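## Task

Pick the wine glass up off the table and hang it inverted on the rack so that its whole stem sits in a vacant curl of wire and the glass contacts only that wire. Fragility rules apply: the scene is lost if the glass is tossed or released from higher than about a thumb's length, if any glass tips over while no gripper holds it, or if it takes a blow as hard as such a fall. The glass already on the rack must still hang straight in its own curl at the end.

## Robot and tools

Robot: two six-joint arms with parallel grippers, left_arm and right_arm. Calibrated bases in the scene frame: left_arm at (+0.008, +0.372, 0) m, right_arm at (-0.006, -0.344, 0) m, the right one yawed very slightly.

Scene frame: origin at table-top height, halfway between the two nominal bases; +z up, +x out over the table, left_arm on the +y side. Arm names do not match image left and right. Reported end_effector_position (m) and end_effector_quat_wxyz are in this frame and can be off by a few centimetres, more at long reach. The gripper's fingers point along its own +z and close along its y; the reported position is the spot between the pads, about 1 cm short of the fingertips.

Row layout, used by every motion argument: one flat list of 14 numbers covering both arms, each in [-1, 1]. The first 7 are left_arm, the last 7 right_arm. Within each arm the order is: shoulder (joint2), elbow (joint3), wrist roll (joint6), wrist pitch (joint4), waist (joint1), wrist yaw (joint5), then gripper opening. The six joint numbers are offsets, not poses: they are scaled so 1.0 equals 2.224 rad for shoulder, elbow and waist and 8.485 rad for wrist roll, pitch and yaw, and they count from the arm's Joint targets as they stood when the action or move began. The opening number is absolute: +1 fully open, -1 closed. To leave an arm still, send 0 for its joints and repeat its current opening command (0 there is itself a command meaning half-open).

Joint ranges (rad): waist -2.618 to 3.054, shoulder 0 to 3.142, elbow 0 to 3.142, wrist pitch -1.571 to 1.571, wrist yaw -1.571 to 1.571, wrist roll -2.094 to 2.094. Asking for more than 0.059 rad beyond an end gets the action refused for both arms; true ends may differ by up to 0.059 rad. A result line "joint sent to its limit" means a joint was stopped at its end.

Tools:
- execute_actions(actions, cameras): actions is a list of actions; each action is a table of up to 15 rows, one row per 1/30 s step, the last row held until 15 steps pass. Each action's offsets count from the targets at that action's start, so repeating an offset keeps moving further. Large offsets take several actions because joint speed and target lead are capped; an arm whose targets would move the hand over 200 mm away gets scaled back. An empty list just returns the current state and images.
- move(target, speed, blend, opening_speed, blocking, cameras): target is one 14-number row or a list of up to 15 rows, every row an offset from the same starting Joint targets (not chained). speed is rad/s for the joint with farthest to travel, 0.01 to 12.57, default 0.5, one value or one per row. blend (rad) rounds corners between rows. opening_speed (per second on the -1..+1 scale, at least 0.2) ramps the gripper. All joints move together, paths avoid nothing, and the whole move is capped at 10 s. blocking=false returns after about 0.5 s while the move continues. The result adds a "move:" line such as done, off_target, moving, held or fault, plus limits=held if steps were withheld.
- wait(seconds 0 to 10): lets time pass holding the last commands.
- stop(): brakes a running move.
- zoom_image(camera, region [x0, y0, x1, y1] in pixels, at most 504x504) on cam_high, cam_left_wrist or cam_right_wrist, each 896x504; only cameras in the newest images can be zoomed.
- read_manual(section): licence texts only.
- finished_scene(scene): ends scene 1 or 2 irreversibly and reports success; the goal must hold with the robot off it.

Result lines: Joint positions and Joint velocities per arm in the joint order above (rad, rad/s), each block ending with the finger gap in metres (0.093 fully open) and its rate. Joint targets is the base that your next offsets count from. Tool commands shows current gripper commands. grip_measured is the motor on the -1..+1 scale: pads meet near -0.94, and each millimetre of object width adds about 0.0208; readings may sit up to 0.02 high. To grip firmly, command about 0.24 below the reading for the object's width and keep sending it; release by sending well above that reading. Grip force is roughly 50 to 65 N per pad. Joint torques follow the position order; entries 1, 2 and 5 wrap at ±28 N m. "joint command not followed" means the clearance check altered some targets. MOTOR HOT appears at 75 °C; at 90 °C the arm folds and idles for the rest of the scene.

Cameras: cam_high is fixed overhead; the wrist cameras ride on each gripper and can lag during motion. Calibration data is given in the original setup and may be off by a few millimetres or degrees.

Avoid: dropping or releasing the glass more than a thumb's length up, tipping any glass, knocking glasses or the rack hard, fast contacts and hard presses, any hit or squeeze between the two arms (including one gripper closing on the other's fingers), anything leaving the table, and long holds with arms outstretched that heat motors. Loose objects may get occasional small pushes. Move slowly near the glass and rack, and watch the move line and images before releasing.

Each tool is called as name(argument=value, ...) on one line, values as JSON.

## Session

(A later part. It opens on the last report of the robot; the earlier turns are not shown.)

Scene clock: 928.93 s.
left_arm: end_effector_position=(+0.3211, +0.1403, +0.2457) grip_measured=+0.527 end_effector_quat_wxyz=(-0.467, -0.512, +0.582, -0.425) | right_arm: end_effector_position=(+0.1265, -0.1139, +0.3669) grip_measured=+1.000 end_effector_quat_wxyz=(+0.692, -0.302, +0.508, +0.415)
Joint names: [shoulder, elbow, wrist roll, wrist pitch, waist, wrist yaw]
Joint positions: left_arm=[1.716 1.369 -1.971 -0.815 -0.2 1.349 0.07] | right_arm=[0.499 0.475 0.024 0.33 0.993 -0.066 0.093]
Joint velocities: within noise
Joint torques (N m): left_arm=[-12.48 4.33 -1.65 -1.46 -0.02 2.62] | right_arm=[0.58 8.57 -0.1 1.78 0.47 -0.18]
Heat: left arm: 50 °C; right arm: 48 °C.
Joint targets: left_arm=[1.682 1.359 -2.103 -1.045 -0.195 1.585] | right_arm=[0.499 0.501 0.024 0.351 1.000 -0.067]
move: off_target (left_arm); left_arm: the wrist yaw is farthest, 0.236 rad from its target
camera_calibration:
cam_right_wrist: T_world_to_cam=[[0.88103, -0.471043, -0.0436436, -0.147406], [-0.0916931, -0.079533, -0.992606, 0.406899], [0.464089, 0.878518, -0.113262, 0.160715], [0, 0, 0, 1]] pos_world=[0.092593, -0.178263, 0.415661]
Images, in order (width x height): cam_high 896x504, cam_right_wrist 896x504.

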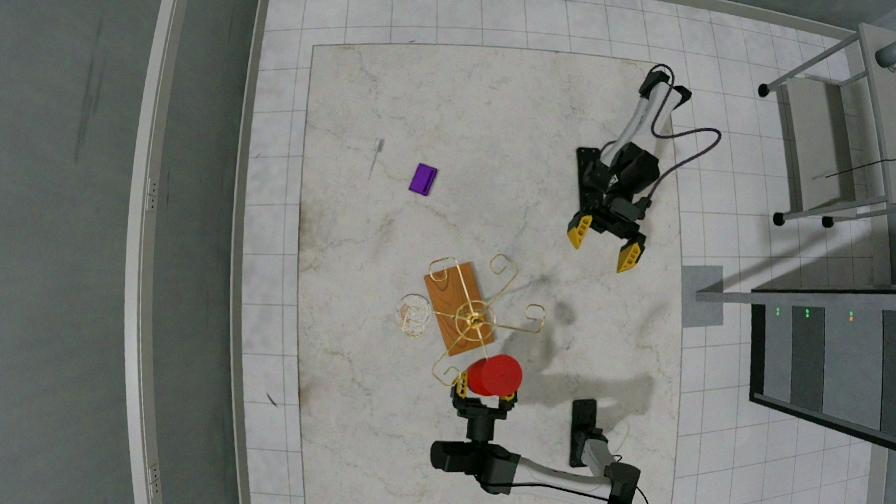

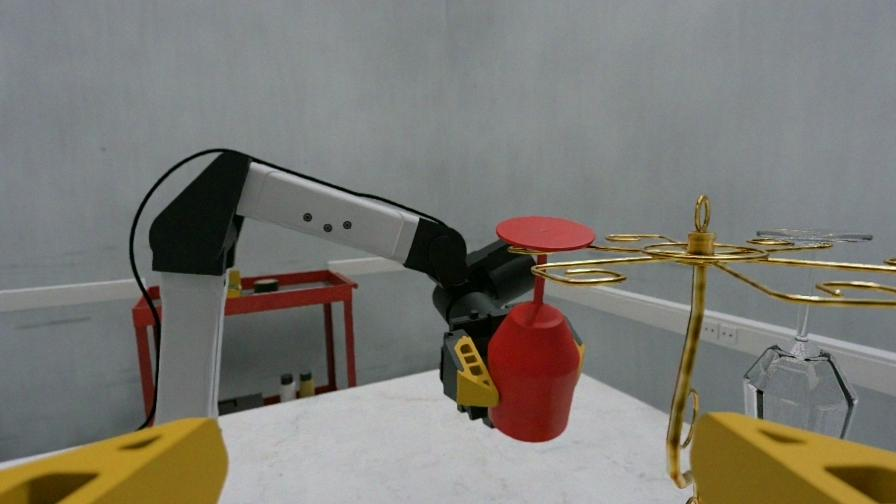

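move(target=[[0, 0, 0, 0, 0, 0, 1.0, 0, 0, 0, 0, 0, 0, 1.0], [-0.0674, -0.0674, 0, 0, 0.0769, 0, 1.0, 0, 0, 0, 0, 0, 0, 1.0], [-0.1259, -0.1259, 0, 0, 0.1331, 0, 1.0, 0, 0, 0, 0, 0, 0, 1.0]], speed=0.35, opening_speed=1.2, cameras=["cam_right_wrist", "cam_high"])

Scene clock: 941.57 s.
left_arm: end_effector_position=(+0.3001, +0.2349, +0.2490) grip_measured=+1.000 end_effector_quat_wxyz=(+0.395, +0.589, -0.503, +0.493) | right_arm: end_effector_position=(+0.1265, -0.1139, +0.3670) grip_measured=+1.000 end_effector_quat_wxyz=(+0.692, -0.302, +0.508, +0.415)
Joint names: [shoulder, elbow, wrist roll, wrist pitch, waist, wrist yaw]
Joint positions: left_arm=[1.424 1.087 -1.971 -0.813 0.097 1.349 0.093] | right_arm=[0.499 0.475 0.024 0.33 0.993 -0.066 0.093]
Joint velocities: within noise
Joint torques (N m): left_arm=[-7.91 4.46 -1.63 -1.38 0.08 2.58] | right_arm=[0.76 8.42 -0.12 1.79 0.57 -0.17]
Heat: left arm: 51 °C; right arm: 48 °C.
Joint targets: left_arm=[1.401 1.078 -2.103 -1.046 0.101 1.585] | right_arm=[0.499 0.501 0.024 0.351 1.000 -0.067]
move: off_target (left_arm); left_arm: the wrist yaw is farthest, 0.236 rad from its target
camera_calibration:
cam_right_wrist: T_world_to_cam=[[0.881063, -0.470983, -0.0436139, -0.147453], [-0.091472, -0.0791943, -0.992654, 0.407052], [0.464069, 0.87858, -0.112857, 0.160658], [0, 0, 0, 1]] pos_world=[0.092593, -0.178363, 0.415762]
Images, in order (width x height): cam_high 896x504, cam_right_wrist 896x504.

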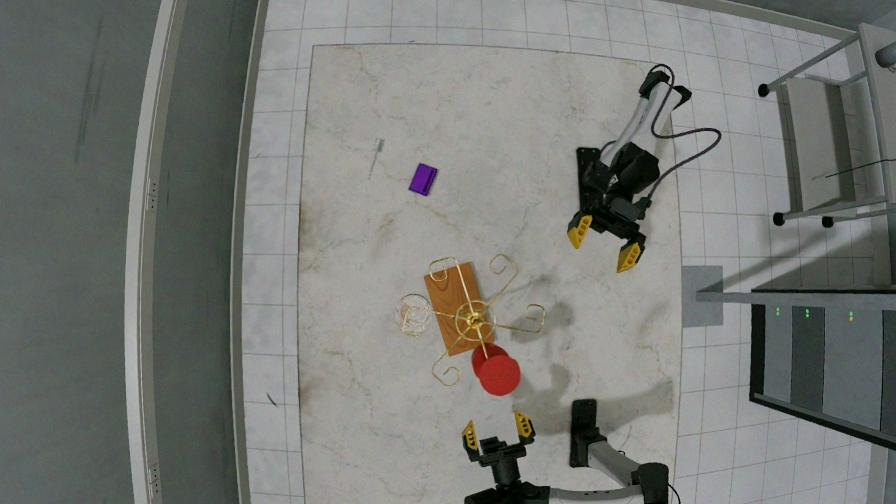

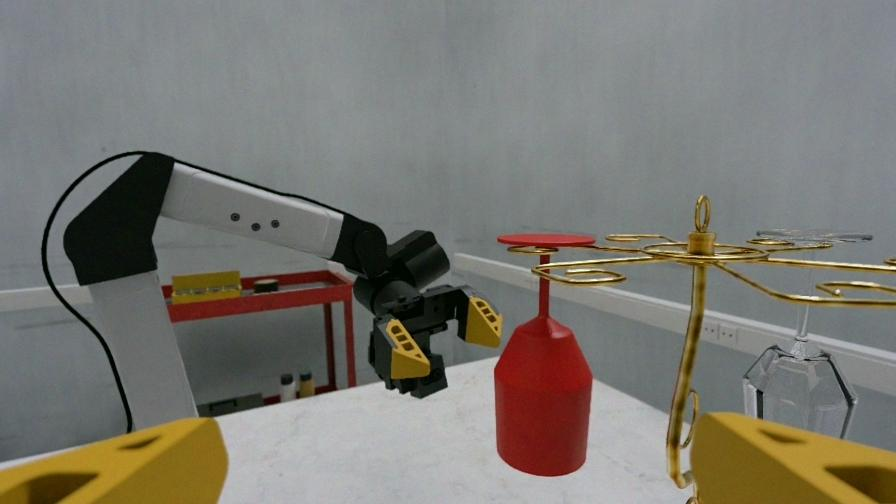

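Glass is hanging straight in its curl; finishing.

finished_scene(scene=1)

The scene is finished: the task was done.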